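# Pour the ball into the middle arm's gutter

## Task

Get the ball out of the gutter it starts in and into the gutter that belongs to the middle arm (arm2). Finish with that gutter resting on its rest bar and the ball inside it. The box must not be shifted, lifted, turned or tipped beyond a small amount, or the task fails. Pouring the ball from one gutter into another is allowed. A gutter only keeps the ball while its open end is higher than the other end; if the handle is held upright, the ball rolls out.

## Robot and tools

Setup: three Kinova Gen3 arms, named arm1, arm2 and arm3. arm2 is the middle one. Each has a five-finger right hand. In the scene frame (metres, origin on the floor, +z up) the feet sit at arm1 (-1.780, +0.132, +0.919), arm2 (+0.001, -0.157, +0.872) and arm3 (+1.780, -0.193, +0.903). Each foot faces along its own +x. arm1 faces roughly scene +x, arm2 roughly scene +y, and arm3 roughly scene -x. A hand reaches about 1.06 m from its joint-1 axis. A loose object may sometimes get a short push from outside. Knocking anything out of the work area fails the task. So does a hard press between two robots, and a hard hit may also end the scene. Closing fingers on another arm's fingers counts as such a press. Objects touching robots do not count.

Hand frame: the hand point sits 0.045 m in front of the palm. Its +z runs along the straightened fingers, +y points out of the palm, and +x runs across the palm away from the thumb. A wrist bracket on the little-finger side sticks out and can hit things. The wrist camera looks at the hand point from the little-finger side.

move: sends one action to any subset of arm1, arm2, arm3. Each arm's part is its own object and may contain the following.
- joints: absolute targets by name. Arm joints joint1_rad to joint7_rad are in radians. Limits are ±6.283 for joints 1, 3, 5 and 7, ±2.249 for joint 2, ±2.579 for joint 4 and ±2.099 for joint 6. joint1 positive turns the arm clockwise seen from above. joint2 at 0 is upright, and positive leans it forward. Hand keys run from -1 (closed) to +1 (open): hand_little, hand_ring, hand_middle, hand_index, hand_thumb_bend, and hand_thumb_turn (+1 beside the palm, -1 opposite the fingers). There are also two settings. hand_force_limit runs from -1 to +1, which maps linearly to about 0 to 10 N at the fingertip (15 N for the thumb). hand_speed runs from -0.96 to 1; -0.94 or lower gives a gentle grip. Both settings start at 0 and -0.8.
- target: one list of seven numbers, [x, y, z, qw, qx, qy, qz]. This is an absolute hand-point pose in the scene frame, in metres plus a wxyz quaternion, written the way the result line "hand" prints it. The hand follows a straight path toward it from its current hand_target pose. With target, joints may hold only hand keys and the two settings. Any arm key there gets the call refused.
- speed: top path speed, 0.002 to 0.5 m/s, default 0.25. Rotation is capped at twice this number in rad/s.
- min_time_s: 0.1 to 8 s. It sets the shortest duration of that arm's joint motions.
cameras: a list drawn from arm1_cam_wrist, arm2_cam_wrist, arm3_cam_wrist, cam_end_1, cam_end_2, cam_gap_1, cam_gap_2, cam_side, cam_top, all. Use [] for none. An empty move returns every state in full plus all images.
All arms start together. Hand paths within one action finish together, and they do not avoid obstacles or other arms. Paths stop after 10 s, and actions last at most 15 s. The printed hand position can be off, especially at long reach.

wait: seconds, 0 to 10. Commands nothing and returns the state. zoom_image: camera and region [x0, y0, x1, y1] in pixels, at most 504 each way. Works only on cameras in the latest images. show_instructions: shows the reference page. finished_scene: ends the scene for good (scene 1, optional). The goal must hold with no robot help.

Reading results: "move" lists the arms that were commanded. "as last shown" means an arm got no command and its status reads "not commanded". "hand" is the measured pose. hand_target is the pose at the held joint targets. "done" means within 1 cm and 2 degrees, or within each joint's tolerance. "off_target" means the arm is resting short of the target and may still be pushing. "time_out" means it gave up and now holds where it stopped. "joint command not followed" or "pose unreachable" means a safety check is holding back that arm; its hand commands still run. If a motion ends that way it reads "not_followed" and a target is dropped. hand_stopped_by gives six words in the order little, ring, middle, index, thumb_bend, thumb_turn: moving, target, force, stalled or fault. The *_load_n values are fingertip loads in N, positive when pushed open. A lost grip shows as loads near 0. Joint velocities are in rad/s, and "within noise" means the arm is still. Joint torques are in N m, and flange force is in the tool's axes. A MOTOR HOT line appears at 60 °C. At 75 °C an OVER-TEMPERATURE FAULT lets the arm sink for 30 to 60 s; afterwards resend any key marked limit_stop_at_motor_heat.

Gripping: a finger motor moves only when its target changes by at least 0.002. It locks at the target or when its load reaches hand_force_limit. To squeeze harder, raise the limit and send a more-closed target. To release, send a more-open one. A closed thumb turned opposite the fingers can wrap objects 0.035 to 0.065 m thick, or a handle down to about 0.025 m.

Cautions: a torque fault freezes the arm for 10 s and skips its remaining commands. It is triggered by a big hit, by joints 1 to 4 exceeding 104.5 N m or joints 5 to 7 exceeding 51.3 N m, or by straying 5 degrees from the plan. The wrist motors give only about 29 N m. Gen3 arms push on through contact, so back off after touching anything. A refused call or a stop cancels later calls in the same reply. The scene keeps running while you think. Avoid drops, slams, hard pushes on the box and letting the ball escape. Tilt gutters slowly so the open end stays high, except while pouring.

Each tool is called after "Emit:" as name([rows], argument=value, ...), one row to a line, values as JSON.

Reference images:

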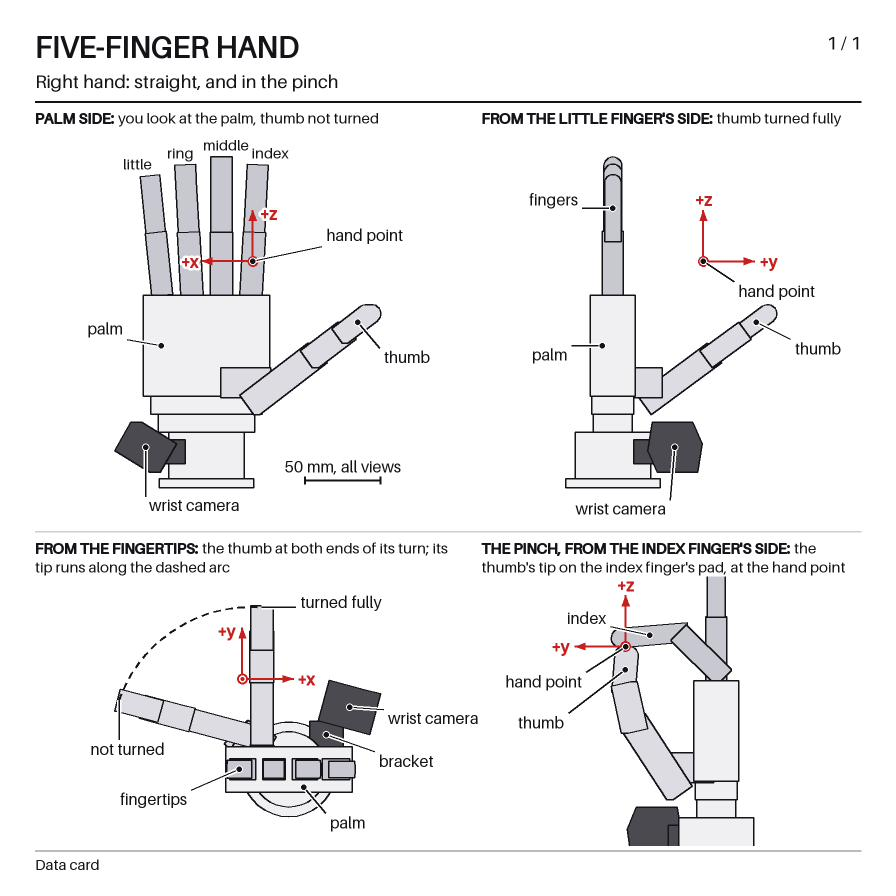

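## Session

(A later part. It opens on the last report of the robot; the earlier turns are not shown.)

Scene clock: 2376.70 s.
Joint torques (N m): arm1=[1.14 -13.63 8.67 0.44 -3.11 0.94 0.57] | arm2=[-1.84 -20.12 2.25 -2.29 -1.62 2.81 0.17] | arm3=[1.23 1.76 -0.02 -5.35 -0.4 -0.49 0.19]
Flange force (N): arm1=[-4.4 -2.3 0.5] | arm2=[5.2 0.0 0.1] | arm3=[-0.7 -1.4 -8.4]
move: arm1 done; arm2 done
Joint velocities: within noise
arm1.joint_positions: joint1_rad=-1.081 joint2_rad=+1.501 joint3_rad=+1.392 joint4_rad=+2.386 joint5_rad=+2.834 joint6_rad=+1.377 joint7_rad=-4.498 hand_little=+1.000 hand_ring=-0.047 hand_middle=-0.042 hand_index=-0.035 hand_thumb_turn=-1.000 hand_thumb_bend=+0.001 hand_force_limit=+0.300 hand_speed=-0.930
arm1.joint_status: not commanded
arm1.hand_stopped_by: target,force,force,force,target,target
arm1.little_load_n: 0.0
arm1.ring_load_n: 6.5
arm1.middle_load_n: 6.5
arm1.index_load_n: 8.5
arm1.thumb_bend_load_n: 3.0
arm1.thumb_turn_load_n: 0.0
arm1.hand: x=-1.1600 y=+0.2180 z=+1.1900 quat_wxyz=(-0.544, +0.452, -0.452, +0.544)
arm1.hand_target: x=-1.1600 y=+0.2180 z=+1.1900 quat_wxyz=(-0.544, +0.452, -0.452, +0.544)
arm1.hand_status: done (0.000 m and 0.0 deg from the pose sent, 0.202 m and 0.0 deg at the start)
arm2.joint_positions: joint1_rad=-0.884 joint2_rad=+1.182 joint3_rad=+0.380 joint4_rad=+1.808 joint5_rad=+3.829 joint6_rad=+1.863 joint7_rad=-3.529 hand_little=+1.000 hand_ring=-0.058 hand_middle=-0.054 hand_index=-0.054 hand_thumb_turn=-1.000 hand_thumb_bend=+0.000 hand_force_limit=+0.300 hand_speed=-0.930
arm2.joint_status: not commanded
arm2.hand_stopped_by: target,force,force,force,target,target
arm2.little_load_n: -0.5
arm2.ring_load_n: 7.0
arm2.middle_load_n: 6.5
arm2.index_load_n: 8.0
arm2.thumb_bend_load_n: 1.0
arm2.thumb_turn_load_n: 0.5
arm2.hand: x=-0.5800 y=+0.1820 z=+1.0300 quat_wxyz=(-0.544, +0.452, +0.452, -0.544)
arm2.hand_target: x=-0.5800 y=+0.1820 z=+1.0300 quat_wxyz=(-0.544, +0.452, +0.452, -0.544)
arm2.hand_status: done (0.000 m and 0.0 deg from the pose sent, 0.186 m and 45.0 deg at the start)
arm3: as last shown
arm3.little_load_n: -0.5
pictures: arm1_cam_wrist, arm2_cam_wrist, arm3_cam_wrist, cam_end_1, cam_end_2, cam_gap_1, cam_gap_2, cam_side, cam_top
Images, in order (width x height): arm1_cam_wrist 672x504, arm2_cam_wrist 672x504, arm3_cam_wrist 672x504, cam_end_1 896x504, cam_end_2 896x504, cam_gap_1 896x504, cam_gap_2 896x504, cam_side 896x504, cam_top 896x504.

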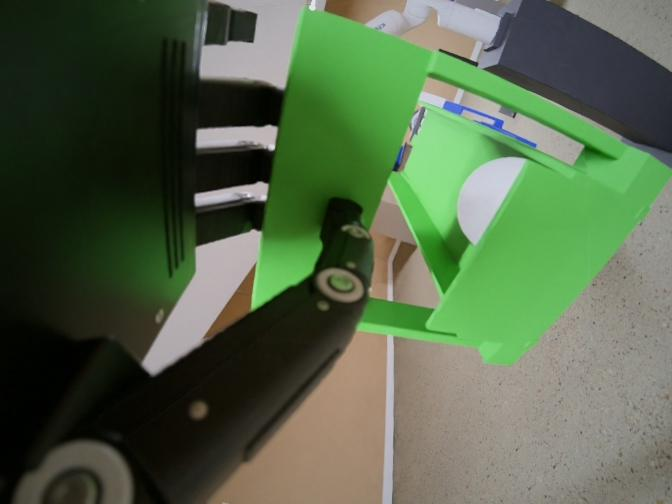

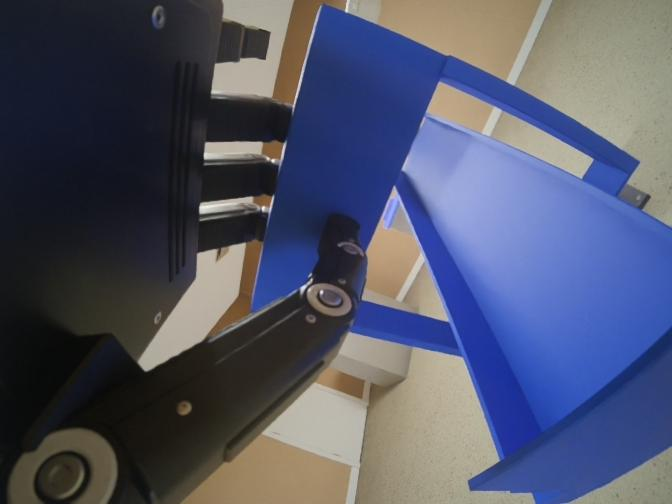

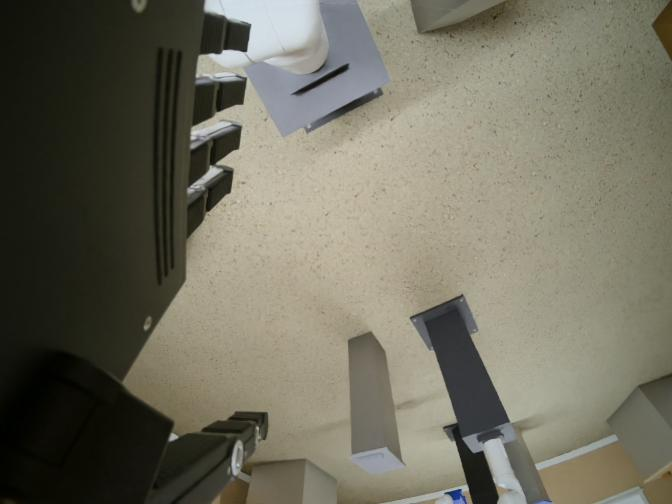

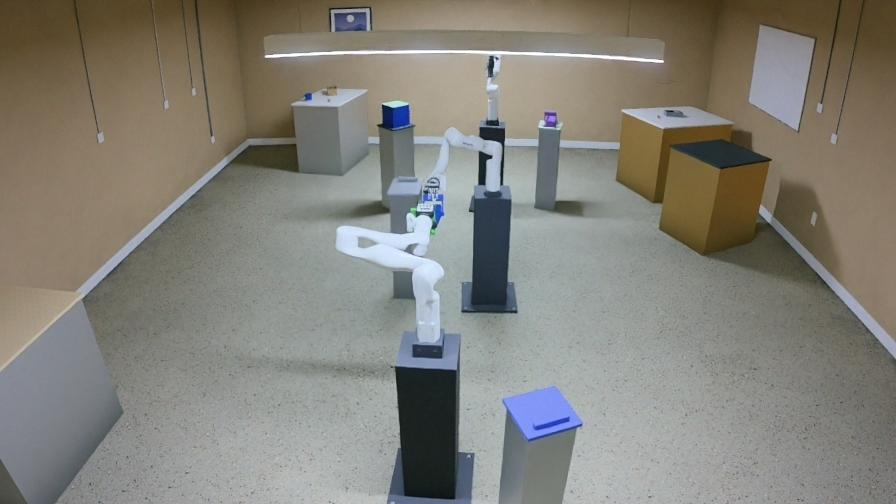

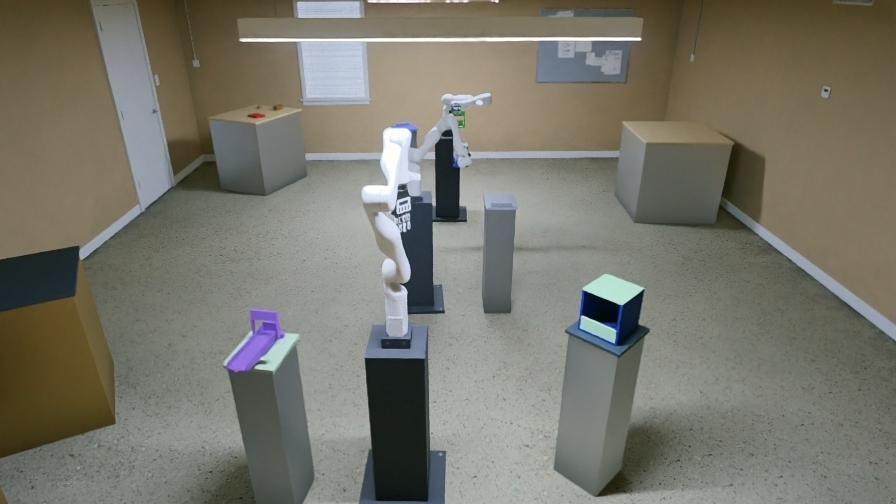

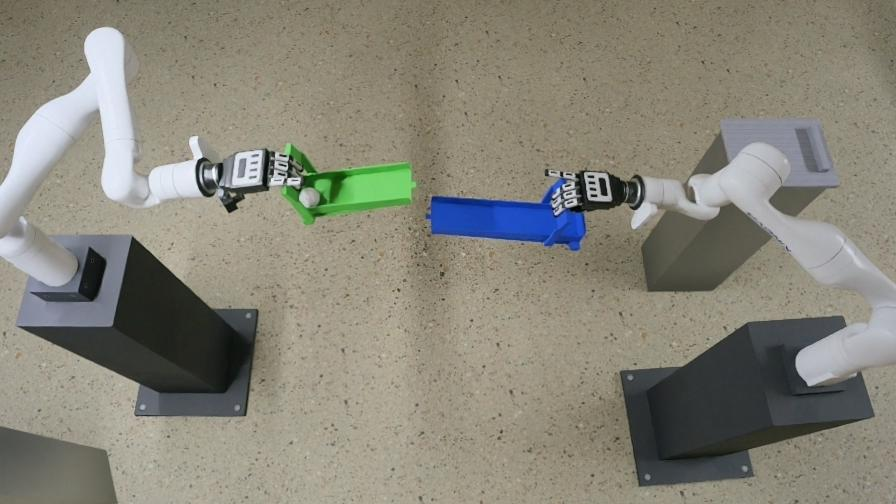

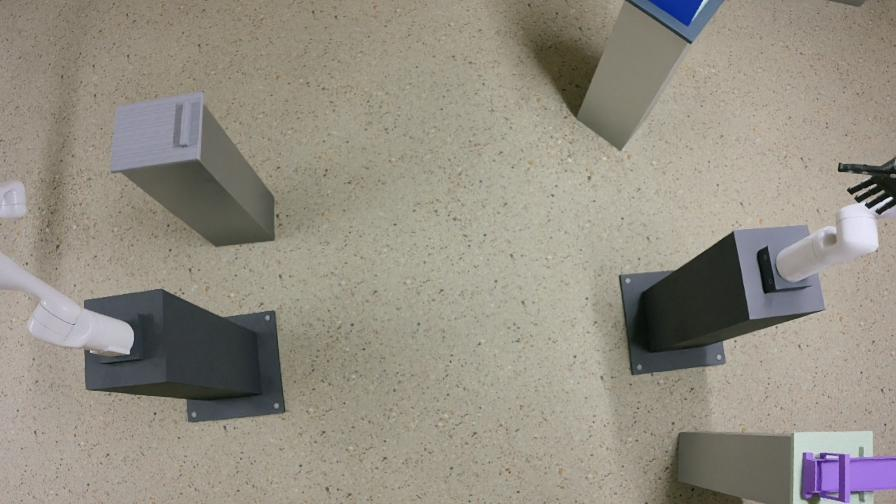

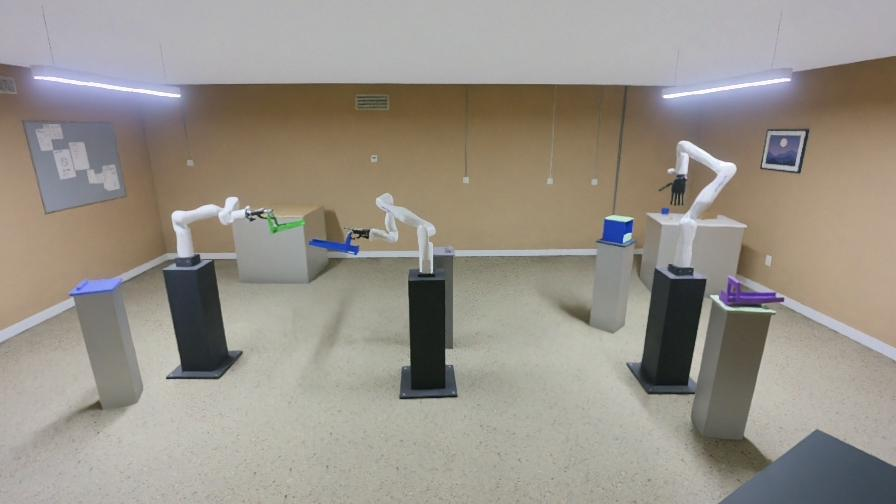

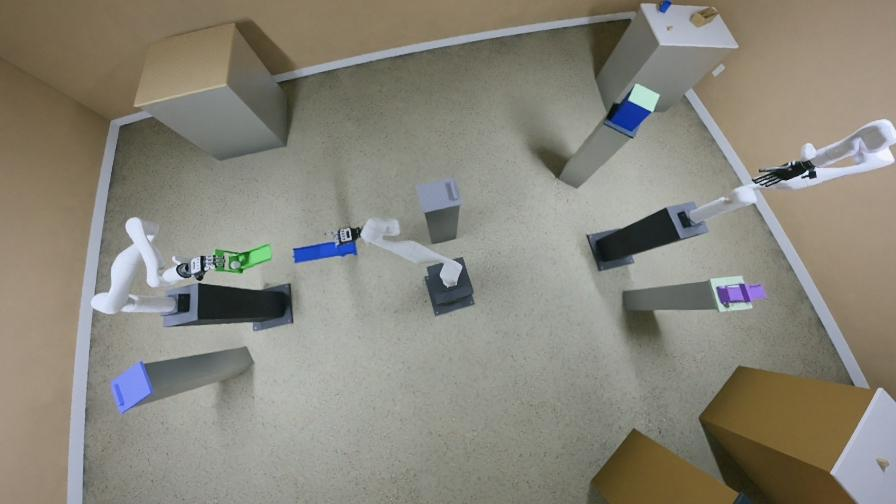

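Emit:
zoom_image(camera="cam_gap_1", region=[200, 110, 640, 280])

Emit:
zoom_image(camera="cam_side", region=[160, 180, 450, 280])

Scaled by 1.145 from the camera's image (finer frame: 1280x720).

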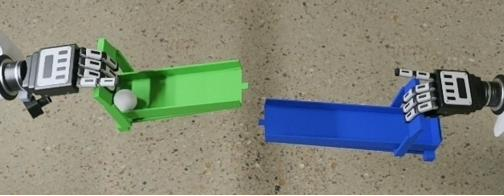

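Scaled by 1.738 from the camera's image (finer frame: 1280x720).

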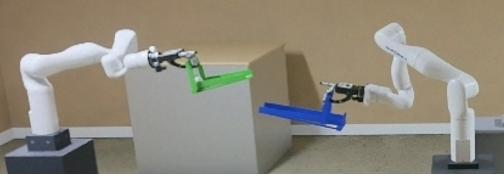

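Emit:
zoom_image(camera="arm1_cam_wrist", region=[380, 60, 620, 240])

Scaled by 2.100 from the camera's image (finer frame: 960x720).

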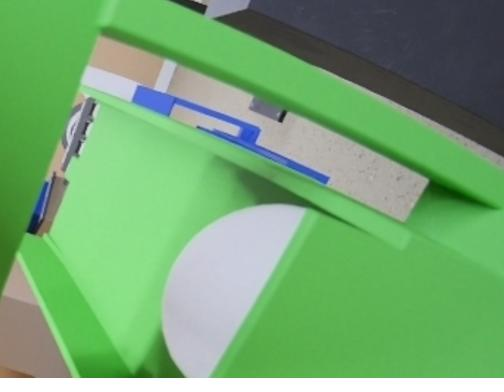

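Emit:
move(arm1={"target": [-1.18, 0.218, 1.13, 0.5436, -0.4522, 0.4522, -0.5436], "speed": 0.08}, arm2={"target": [-0.609, 0.182, 1.08, 0.5213, -0.4777, -0.4777, 0.5213], "speed": 0.1}, cameras=["arm1_cam_wrist", "arm2_cam_wrist", "cam_gap_1", "cam_side"])

Emit:
zoom_image(camera="cam_gap_1", region=[330, 130, 510, 250])

Emit:
zoom_image(camera="cam_side", region=[230, 190, 390, 270])

Scene clock: 2518.97 s.
Joint torques (N m): arm1=[1.11 -13.22 8.31 2.45 -3.15 0.83 0.57] | arm2=[-1.86 -19.99 2.68 -3.8 -2.05 2.65 0.18] | arm3=[1.21 1.73 0.01 -5.35 -0.41 -0.51 0.15]
Flange force (N): arm1=[-4.7 -1.6 0.3] | arm2=[5.1 -0.6 -0.2] | arm3=[-0.8 -1.4 -8.5]
move: arm1 done; arm2 done
Joint velocities: within noise
arm1.joint_positions: joint1_rad=-1.101 joint2_rad=+1.659 joint3_rad=+1.237 joint4_rad=+2.419 joint5_rad=+2.618 joint6_rad=+1.421 joint7_rad=-4.531 hand_little=+1.000 hand_ring=-0.047 hand_middle=-0.042 hand_index=-0.035 hand_thumb_turn=-1.000 hand_thumb_bend=+0.001 hand_force_limit=+0.300 hand_speed=-0.930
arm1.joint_status: not commanded
arm1.hand_stopped_by: target,force,force,force,target,target
arm1.little_load_n: 0.0
arm1.ring_load_n: 6.5
arm1.middle_load_n: 6.5
arm1.index_load_n: 8.5
arm1.thumb_bend_load_n: 2.5
arm1.thumb_turn_load_n: 0.0
arm1.hand: x=-1.1800 y=+0.2180 z=+1.1300 quat_wxyz=(-0.544, +0.452, -0.452, +0.544)
arm1.hand_target: x=-1.1800 y=+0.2180 z=+1.1300 quat_wxyz=(-0.544, +0.452, -0.452, +0.544)
arm1.hand_status: done (0.000 m and 0.0 deg from the pose sent, 0.063 m and 0.0 deg at the start)
arm2.joint_positions: joint1_rad=-0.961 joint2_rad=+1.011 joint3_rad=+0.436 joint4_rad=+1.800 joint5_rad=+3.855 joint6_rad=+1.643 joint7_rad=-3.662 hand_little=+1.000 hand_ring=-0.058 hand_middle=-0.054 hand_index=-0.054 hand_thumb_turn=-1.000 hand_thumb_bend=+0.000 hand_force_limit=+0.300 hand_speed=-0.930
arm2.joint_status: not commanded
arm2.hand_stopped_by: target,force,force,force,target,target
arm2.little_load_n: 0.0
arm2.ring_load_n: 7.0
arm2.middle_load_n: 6.5
arm2.index_load_n: 8.0
arm2.thumb_bend_load_n: 1.5
arm2.thumb_turn_load_n: 0.5
arm2.hand: x=-0.6090 y=+0.1820 z=+1.0800 quat_wxyz=(-0.521, +0.478, +0.478, -0.521)
arm2.hand_target: x=-0.6090 y=+0.1820 z=+1.0800 quat_wxyz=(-0.521, +0.478, +0.478, -0.521)
arm2.hand_status: done (0.000 m and 0.0 deg from the pose sent, 0.058 m and 5.5 deg at the start)
arm3: as last shown
arm3.little_load_n: 0.0
Images, in order (width x height): arm1_cam_wrist 672x504, arm2_cam_wrist 672x504, cam_gap_1 896x504, cam_side 896x504.

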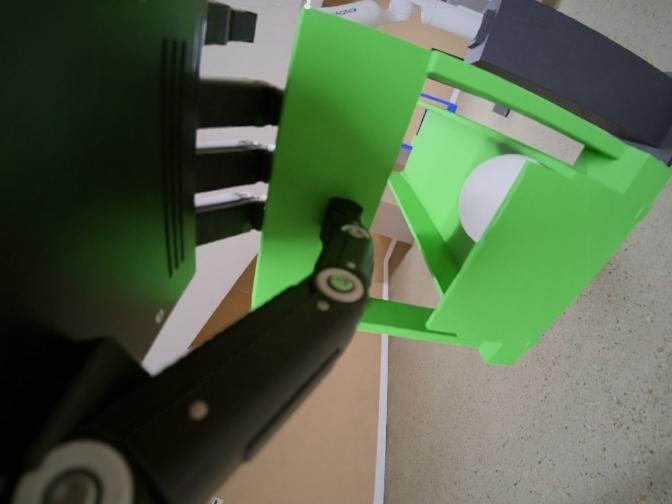

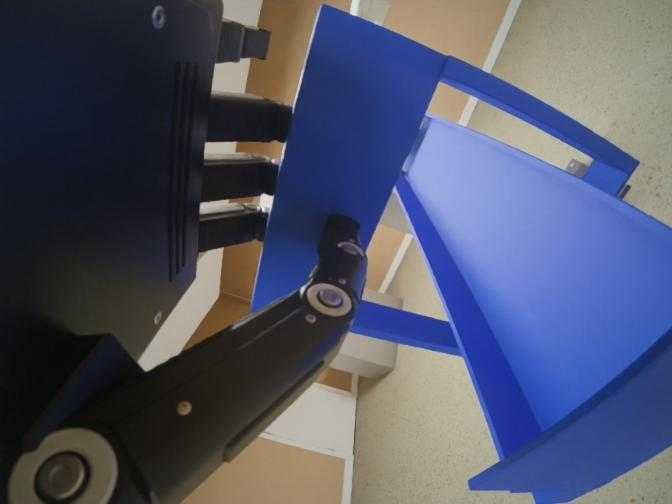

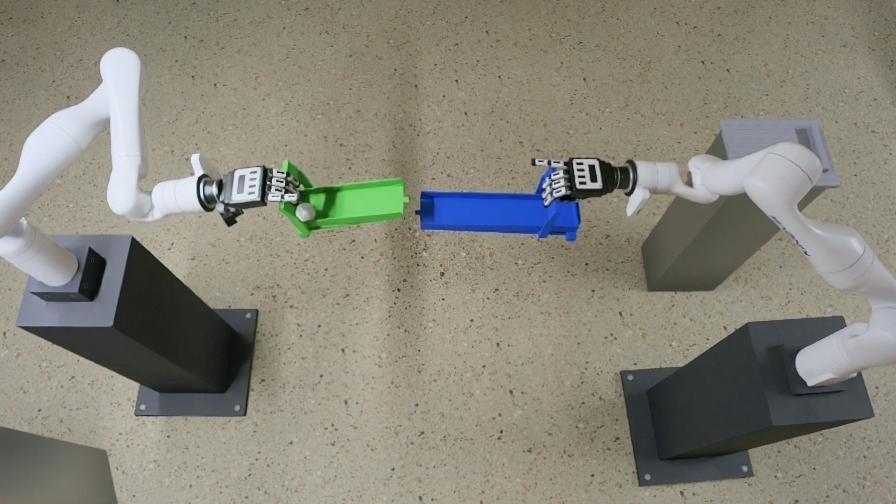

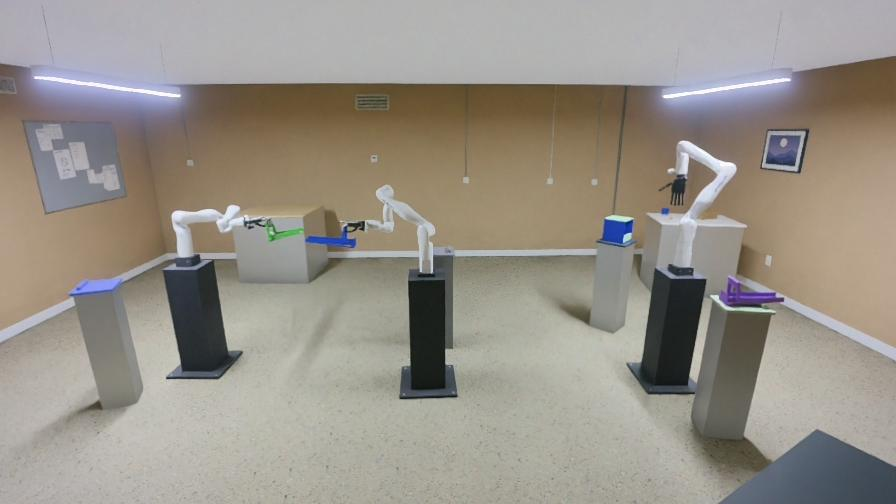

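Scaled by 2.800 from the camera's image (finer frame: 1280x720).

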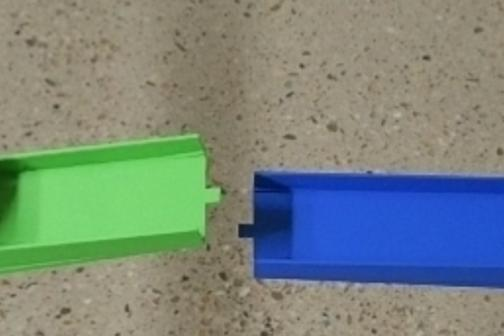

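Scaled by 3.150 from the camera's image (finer frame: 1280x720).

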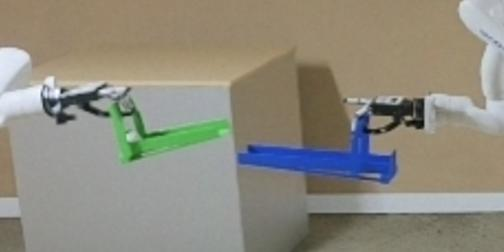

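Emit:
move(arm1={"target": [-1.163, 0.218, 1.072, 0.5436, -0.4522, 0.4522, -0.5436], "speed": 0.05}, cameras=["arm1_cam_wrist", "arm2_cam_wrist", "cam_gap_1", "cam_side"])

Emit:
zoom_image(camera="cam_gap_1", region=[330, 130, 510, 250])

Emit:
zoom_image(camera="cam_side", region=[230, 190, 390, 270])

Scene clock: 2543.77 s.
Joint torques (N m): arm1=[1.13 -13.26 8.58 3.69 -3.1 0.95 0.6] | arm2=[-1.84 -20.02 2.65 -3.82 -2.07 2.63 0.16] | arm3=[1.19 1.82 -0.02 -5.41 -0.4 -0.5 0.16]
Flange force (N): arm1=[-4.3 -1.4 -0.3] | arm2=[5.0 -0.5 -0.4] | arm3=[-0.6 -1.5 -8.2]
move: arm1 done
Joint velocities: within noise
arm1.joint_positions: joint1_rad=-1.104 joint2_rad=+1.780 joint3_rad=+1.127 joint4_rad=+2.306 joint5_rad=+2.455 joint6_rad=+1.362 joint7_rad=-4.495 hand_little=+1.000 hand_ring=-0.047 hand_middle=-0.042 hand_index=-0.035 hand_thumb_turn=-1.000 hand_thumb_bend=+0.001 hand_force_limit=+0.300 hand_speed=-0.930
arm1.joint_status: not commanded
arm1.hand_stopped_by: target,force,force,force,target,target
arm1.little_load_n: 0.0
arm1.ring_load_n: 6.0
arm1.middle_load_n: 6.5
arm1.index_load_n: 9.0
arm1.thumb_bend_load_n: 2.5
arm1.thumb_turn_load_n: 0.0
arm1.hand: x=-1.1630 y=+0.2180 z=+1.0720 quat_wxyz=(-0.544, +0.452, -0.452, +0.544)
arm1.hand_target: x=-1.1630 y=+0.2180 z=+1.0720 quat_wxyz=(-0.544, +0.452, -0.452, +0.544)
arm1.hand_status: done (0.000 m and 0.0 deg from the pose sent, 0.060 m and 0.0 deg at the start)
arm2: as last shown
arm3.joint_positions: joint1_rad=+0.220 joint2_rad=-0.459 joint3_rad=-0.095 joint4_rad=+1.566 joint5_rad=-0.007 joint6_rad=+2.054 joint7_rad=-2.193 hand_little=+1.000 hand_ring=+1.000 hand_middle=+1.000 hand_index=+1.000 hand_thumb_turn=+1.000 hand_thumb_bend=+1.000 hand_force_limit=+0.000 hand_speed=-0.800
arm3.joint_status: not commanded
arm3.hand_stopped_by: target,target,target,target,target,target
arm3.little_load_n: 0.0
arm3.ring_load_n: 0.0
arm3.middle_load_n: 0.0
arm3.index_load_n: 0.0
arm3.thumb_bend_load_n: 0.0
arm3.thumb_turn_load_n: 0.0
arm3.hand: x=+1.6375 y=-0.1786 z=+1.3831 quat_wxyz=(-0.014, +0.920, -0.391, +0.002)
arm3.hand_target: x=+1.6375 y=-0.1786 z=+1.3831 quat_wxyz=(-0.014, +0.920, -0.391, +0.002)
arm3.hand_status: not commanded
Images, in order (width x height): arm1_cam_wrist 672x504, arm2_cam_wrist 672x504, cam_gap_1 896x504, cam_side 896x504.

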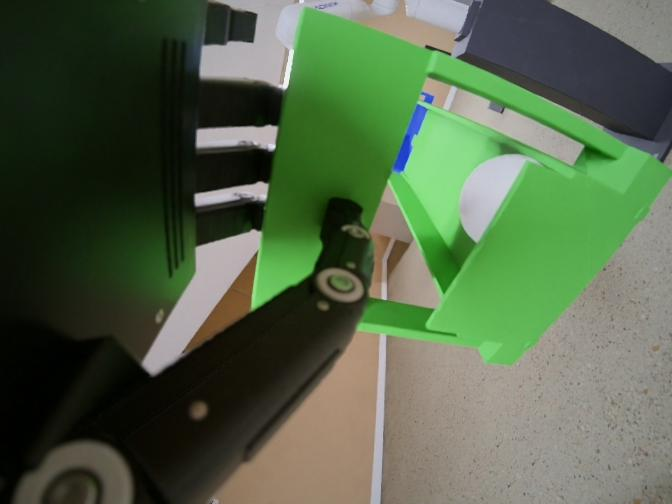

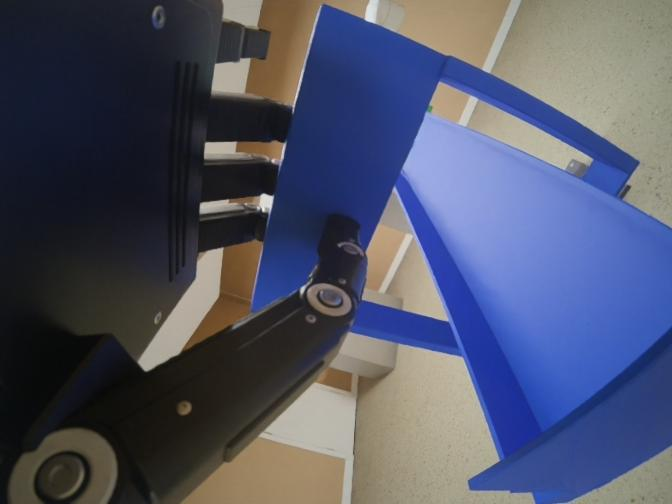

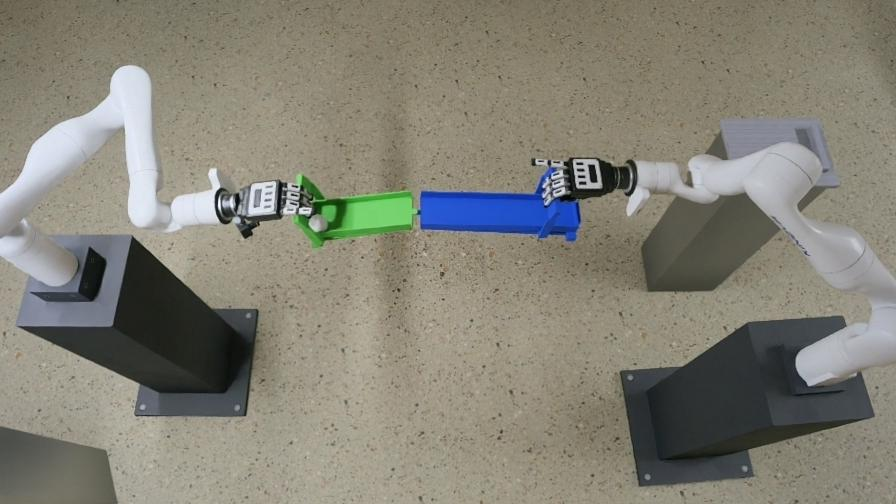

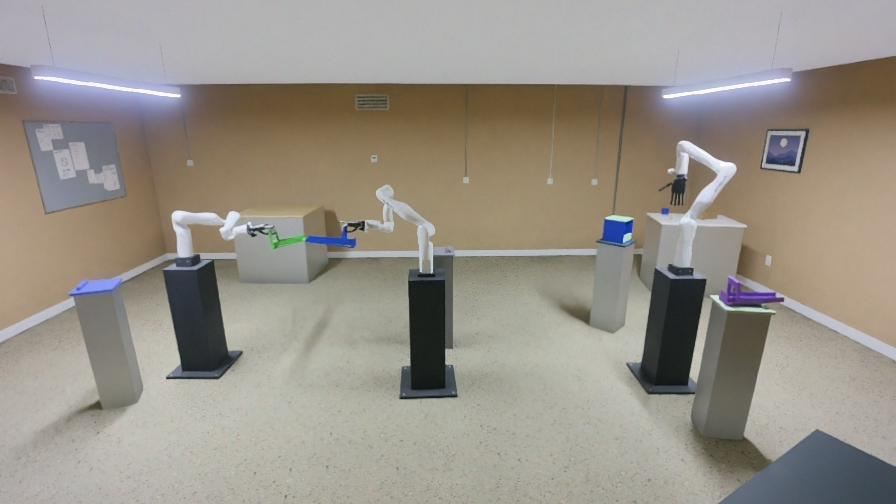

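Scaled by 2.800 from the camera's image (finer frame: 1280x720).

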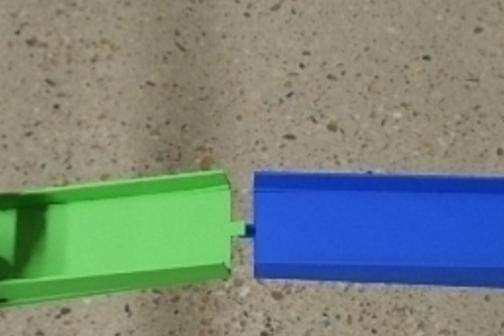

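Scaled by 3.150 from the camera's image (finer frame: 1280x720).

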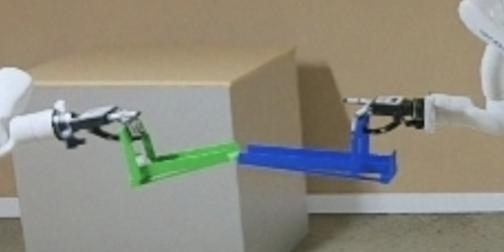

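Emit:
zoom_image(camera="cam_side", region=[280, 220, 330, 260])

Emit:
zoom_image(camera="cam_gap_1", region=[390, 170, 450, 250])

Emit:
zoom_image(camera="arm1_cam_wrist", region=[360, 60, 480, 240])

Scaled by 10.080 from the camera's image (finer frame: 1280x720).

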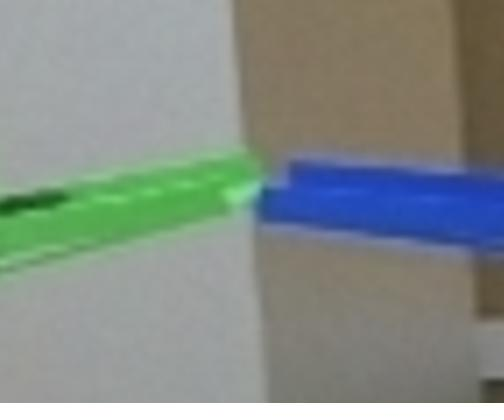

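Scaled by 6.300 from the camera's image (finer frame: 1280x720).

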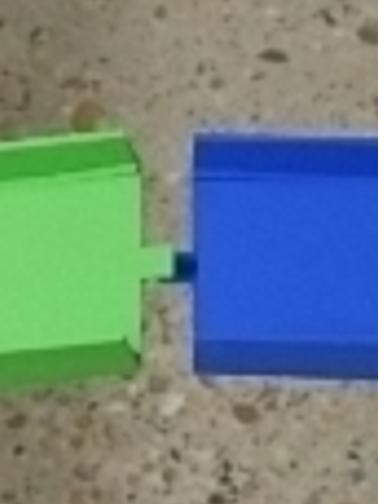

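Scaled by 2.800 from the camera's image (finer frame: 960x720).

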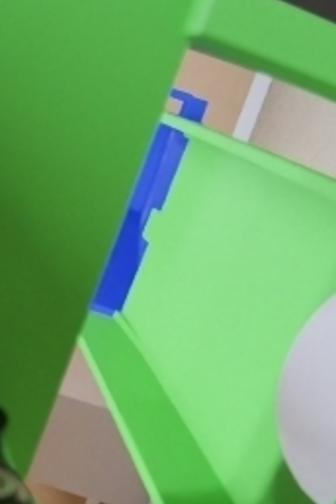

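Emit:
move(arm1={"target": [-1.1523, 0.222, 1.1039, 0.5172, -0.4822, 0.4822, -0.5172], "speed": 0.03}, cameras=["arm1_cam_wrist", "cam_gap_1", "cam_side"])

Emit:
zoom_image(camera="cam_gap_1", region=[390, 170, 450, 250])

Emit:
zoom_image(camera="cam_side", region=[280, 220, 330, 260])

Emit:
zoom_image(camera="arm1_cam_wrist", region=[360, 60, 480, 240])

Scene clock: 2618.90 s.
Joint torques (N m): arm1=[1.14 -13.92 8.84 1.67 -3.07 0.95 0.57] | arm2=[-1.83 -20.03 2.65 -3.82 -2.07 2.64 0.19] | arm3=[1.23 1.81 -0.05 -5.39 -0.4 -0.51 0.15]
Flange force (N): arm1=[-4.5 -1.9 0.0] | arm2=[5.1 -0.6 -0.3] | arm3=[-0.7 -1.7 -8.3]
move: arm1 done
Joint velocities: within noise
arm1.joint_positions: joint1_rad=-1.080 joint2_rad=+1.598 joint3_rad=+1.267 joint4_rad=+2.333 joint5_rad=+2.786 joint6_rad=+1.333 joint7_rad=-4.493 hand_little=+1.000 hand_ring=-0.047 hand_middle=-0.042 hand_index=-0.035 hand_thumb_turn=-1.000 hand_thumb_bend=+0.001 hand_force_limit=+0.300 hand_speed=-0.930
arm1.joint_status: not commanded
arm1.hand_stopped_by: target,force,force,force,target,target
arm1.little_load_n: 0.0
arm1.ring_load_n: 6.5
arm1.middle_load_n: 6.5
arm1.index_load_n: 9.0
arm1.thumb_bend_load_n: 3.0
arm1.thumb_turn_load_n: 0.0
arm1.hand: x=-1.1523 y=+0.2220 z=+1.1039 quat_wxyz=(-0.517, +0.482, -0.482, +0.517)
arm1.hand_target: x=-1.1523 y=+0.2220 z=+1.1039 quat_wxyz=(-0.517, +0.482, -0.482, +0.517)
arm1.hand_status: done (0.000 m and 0.0 deg from the pose sent, 0.034 m and 6.5 deg at the start)
arm2, arm3: as last shown
arm2.ring_load_n: 6.5
arm3.ring_load_n: -0.5
Images, in order (width x height): arm1_cam_wrist 672x504, cam_gap_1 896x504, cam_side 896x504.

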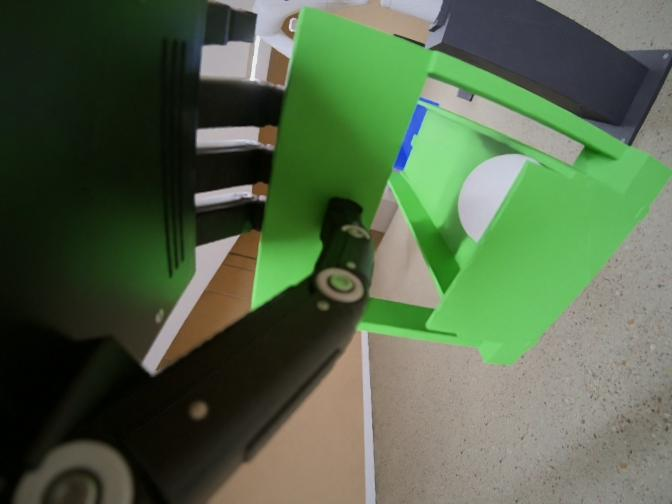

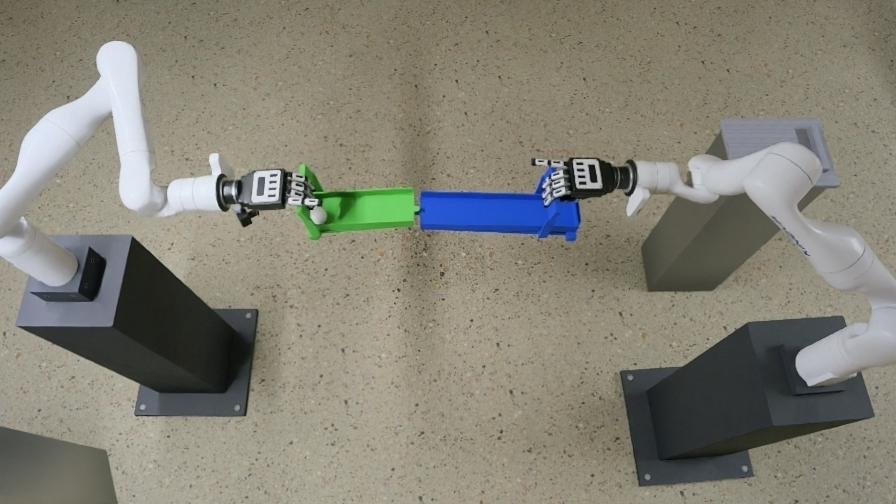

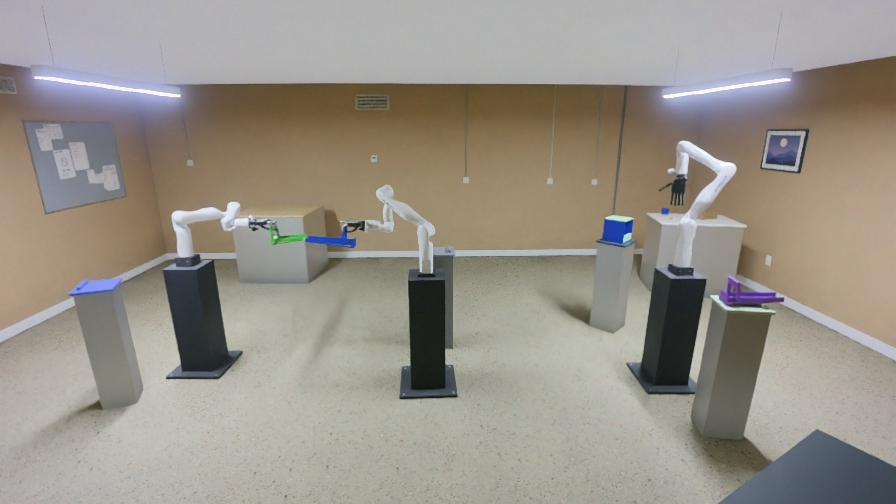

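Scaled by 6.300 from the camera's image (finer frame: 1280x720).

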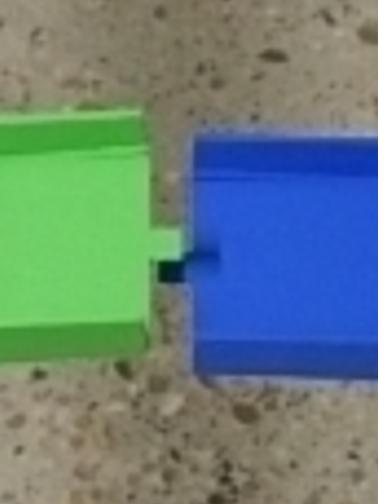

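Scaled by 10.080 from the camera's image (finer frame: 1280x720).

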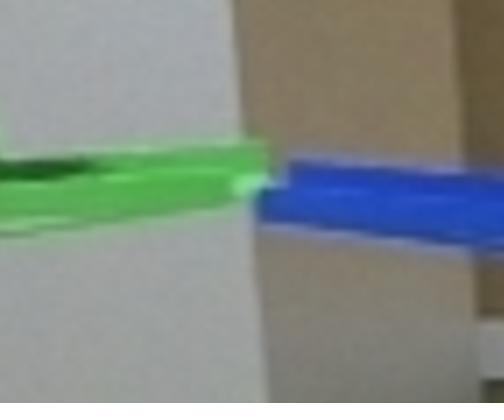

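Scaled by 2.800 from the camera's image (finer frame: 960x720).

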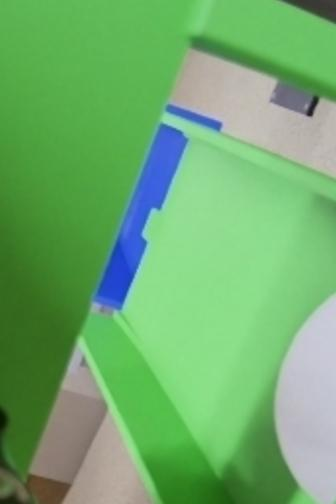

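Emit:
move(arm1={"target": [-1.1347, 0.222, 1.1393, 0.4731, -0.5255, 0.5255, -0.4731], "speed": 0.02}, cameras=["arm1_cam_wrist", "arm2_cam_wrist", "cam_gap_1", "cam_side"])

Scene clock: 2669.83 s.
Joint torques (N m): arm1=[1.13 -14.06 8.87 -1.36 -2.72 0.97 0.56] | arm2=[-1.83 -20.22 2.63 -3.91 -2.13 2.73 0.16] | arm3=[1.24 1.77 -0.02 -5.34 -0.35 -0.49 0.17]
Flange force (N): arm1=[-4.2 -3.3 -0.5] | arm2=[5.0 -0.3 -0.4] | arm3=[-0.7 -1.4 -8.5]
move: arm1 done
Joint velocities: within noise
arm1.joint_positions: joint1_rad=-1.064 joint2_rad=+1.336 joint3_rad=+1.428 joint4_rad=+2.257 joint5_rad=+3.246 joint6_rad=+1.183 joint7_rad=-4.479 hand_little=+1.000 hand_ring=-0.047 hand_middle=-0.042 hand_index=-0.035 hand_thumb_turn=-1.000 hand_thumb_bend=+0.001 hand_force_limit=+0.300 hand_speed=-0.930
arm1.joint_status: not commanded
arm1.hand_stopped_by: target,force,force,force,target,target
arm1.little_load_n: 0.0
arm1.ring_load_n: 6.0
arm1.middle_load_n: 6.5
arm1.index_load_n: 9.0
arm1.thumb_bend_load_n: 2.5
arm1.thumb_turn_load_n: 0.0
arm1.hand: x=-1.1347 y=+0.2220 z=+1.1393 quat_wxyz=(-0.473, +0.526, -0.526, +0.473)
arm1.hand_target: x=-1.1347 y=+0.2220 z=+1.1393 quat_wxyz=(-0.473, +0.526, -0.526, +0.473)
arm1.hand_status: done (0.000 m and 0.0 deg from the pose sent, 0.040 m and 10.0 deg at the start)
arm2, arm3: as last shown
arm2.index_load_n: 7.5
arm2.thumb_bend_load_n: 2.0
arm2.thumb_turn_load_n: 1.0
arm3.ring_load_n: 0.0
arm3.thumb_bend_load_n: -0.5
Images, in order (width x height): arm1_cam_wrist 672x504, arm2_cam_wrist 672x504, cam_gap_1 896x504, cam_side 896x504.

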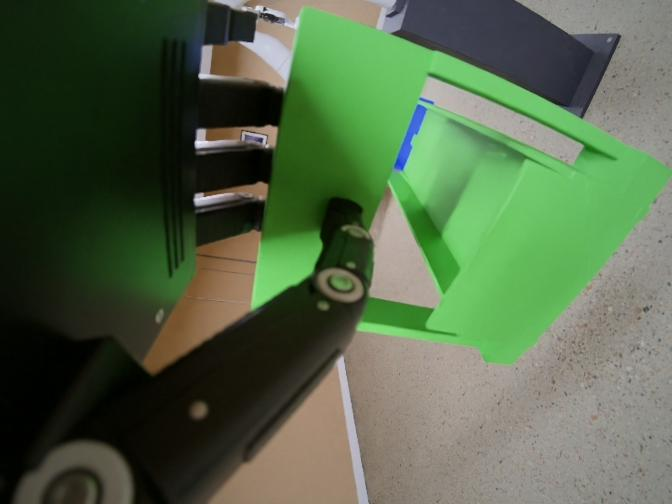

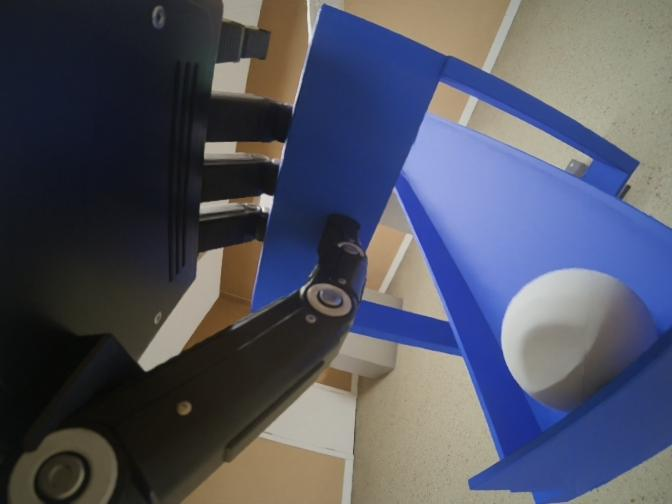

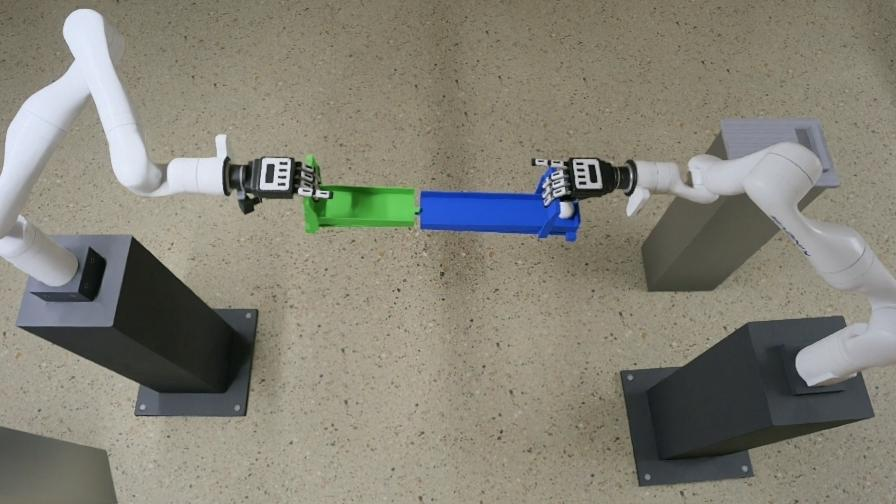

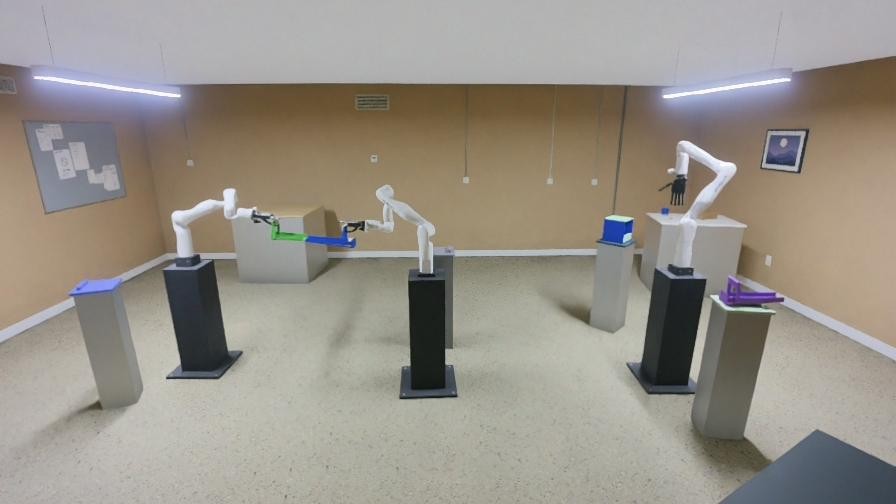

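Emit:
move(arm1={"target": [-1.18, 0.222, 1.22, 0.4731, -0.5255, 0.5255, -0.4731], "speed": 0.06}, cameras=[])

Emit:
move(arm2={"target": [-0.59, 0.35, 1.11, 0.7103, -0.5908, -0.2447, 0.2942], "speed": 0.1}, cameras=["arm2_cam_wrist", "cam_gap_1"])

Scene clock: 2687.47 s.
Joint torques (N m): arm1=[1.12 -11.83 7.9 -3.79 -2.66 1.02 0.56] | arm2=[-1.86 -20.32 2.64 -3.96 -2.11 2.75 0.18] | arm3=[1.24 1.79 -0.05 -5.35 -0.38 -0.51 0.16]
Flange force (N): arm1=[-4.1 -4.6 -1.3] | arm2=[5.0 -0.1 -0.4] | arm3=[-0.7 -1.6 -8.4]
move: arm1 done
Joint velocities: within noise
arm1.joint_positions: joint1_rad=-1.180 joint2_rad=+1.113 joint3_rad=+1.619 joint4_rad=+2.339 joint5_rad=+3.499 joint6_rad=+1.139 joint7_rad=-4.454 hand_little=+1.000 hand_ring=-0.047 hand_middle=-0.042 hand_index=-0.035 hand_thumb_turn=-1.000 hand_thumb_bend=+0.001 hand_force_limit=+0.300 hand_speed=-0.930
arm1.joint_status: not commanded
arm1.hand_stopped_by: target,force,force,force,target,target
arm1.little_load_n: 0.0
arm1.ring_load_n: 6.0
arm1.middle_load_n: 7.0
arm1.index_load_n: 9.0
arm1.thumb_bend_load_n: 3.0
arm1.thumb_turn_load_n: 0.0
arm1.hand: x=-1.1800 y=+0.2220 z=+1.2200 quat_wxyz=(-0.473, +0.526, -0.526, +0.473)
arm1.hand_target: x=-1.1800 y=+0.2220 z=+1.2200 quat_wxyz=(-0.473, +0.526, -0.526, +0.473)
arm1.hand_status: done (0.000 m and 0.0 deg from the pose sent, 0.093 m and 0.0 deg at the start)
arm2, arm3: as last shown
arm2.ring_load_n: 7.0
arm2.thumb_bend_load_n: 1.5

Scene clock: 2691.93 s.
Joint torques (N m): arm1=[1.11 -11.82 7.9 -3.77 -2.67 1.02 0.6] | arm2=[-1.84 -20.35 4.24 -4.8 -1.2 3.1 0.16] | arm3=[1.21 1.81 -0.09 -5.35 -0.39 -0.48 0.18]
Flange force (N): arm1=[-4.1 -4.6 -1.2] | arm2=[3.9 0.6 3.2] | arm3=[-0.8 -1.7 -8.3]
move: arm2 done
Joint velocities: within noise
arm1, arm3: as last shown
arm1.ring_load_n: 6.5
arm1.index_load_n: 9.5
arm1.thumb_bend_load_n: 2.5
arm2.joint_positions: joint1_rad=-1.101 joint2_rad=+0.977 joint3_rad=+0.339 joint4_rad=+1.857 joint5_rad=+2.948 joint6_rad=+1.378 joint7_rad=-3.356 hand_little=+1.000 hand_ring=-0.058 hand_middle=-0.054 hand_index=-0.054 hand_thumb_turn=-1.000 hand_thumb_bend=+0.000 hand_force_limit=+0.300 hand_speed=-0.930
arm2.joint_status: not commanded
arm2.hand_stopped_by: target,force,force,force,target,target
arm2.little_load_n: 0.0
arm2.ring_load_n: 7.0
arm2.middle_load_n: 6.5
arm2.index_load_n: 8.0
arm2.thumb_bend_load_n: 1.5
arm2.thumb_turn_load_n: 1.0
arm2.hand: x=-0.5900 y=+0.3500 z=+1.1100 quat_wxyz=(-0.710, +0.591, +0.245, -0.294)
arm2.hand_target: x=-0.5900 y=+0.3500 z=+1.1100 quat_wxyz=(-0.710, +0.591, +0.245, -0.294)
arm2.hand_status: done (0.000 m and 0.0 deg from the pose sent, 0.172 m and 45.3 deg at the start)
arm3.thumb_bend_load_n: 0.0
Images, in order (width x height): arm2_cam_wrist 672x504, cam_gap_1 896x504.

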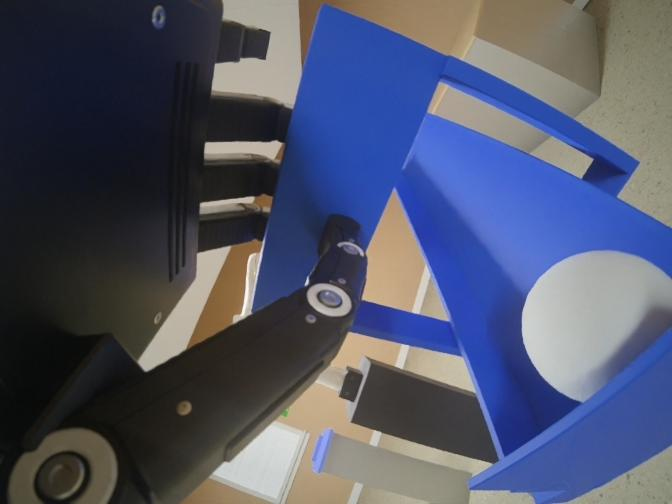

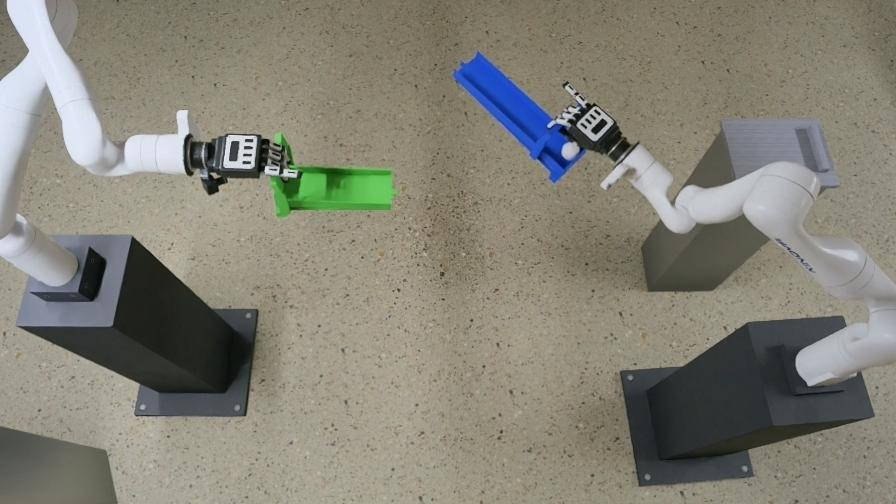

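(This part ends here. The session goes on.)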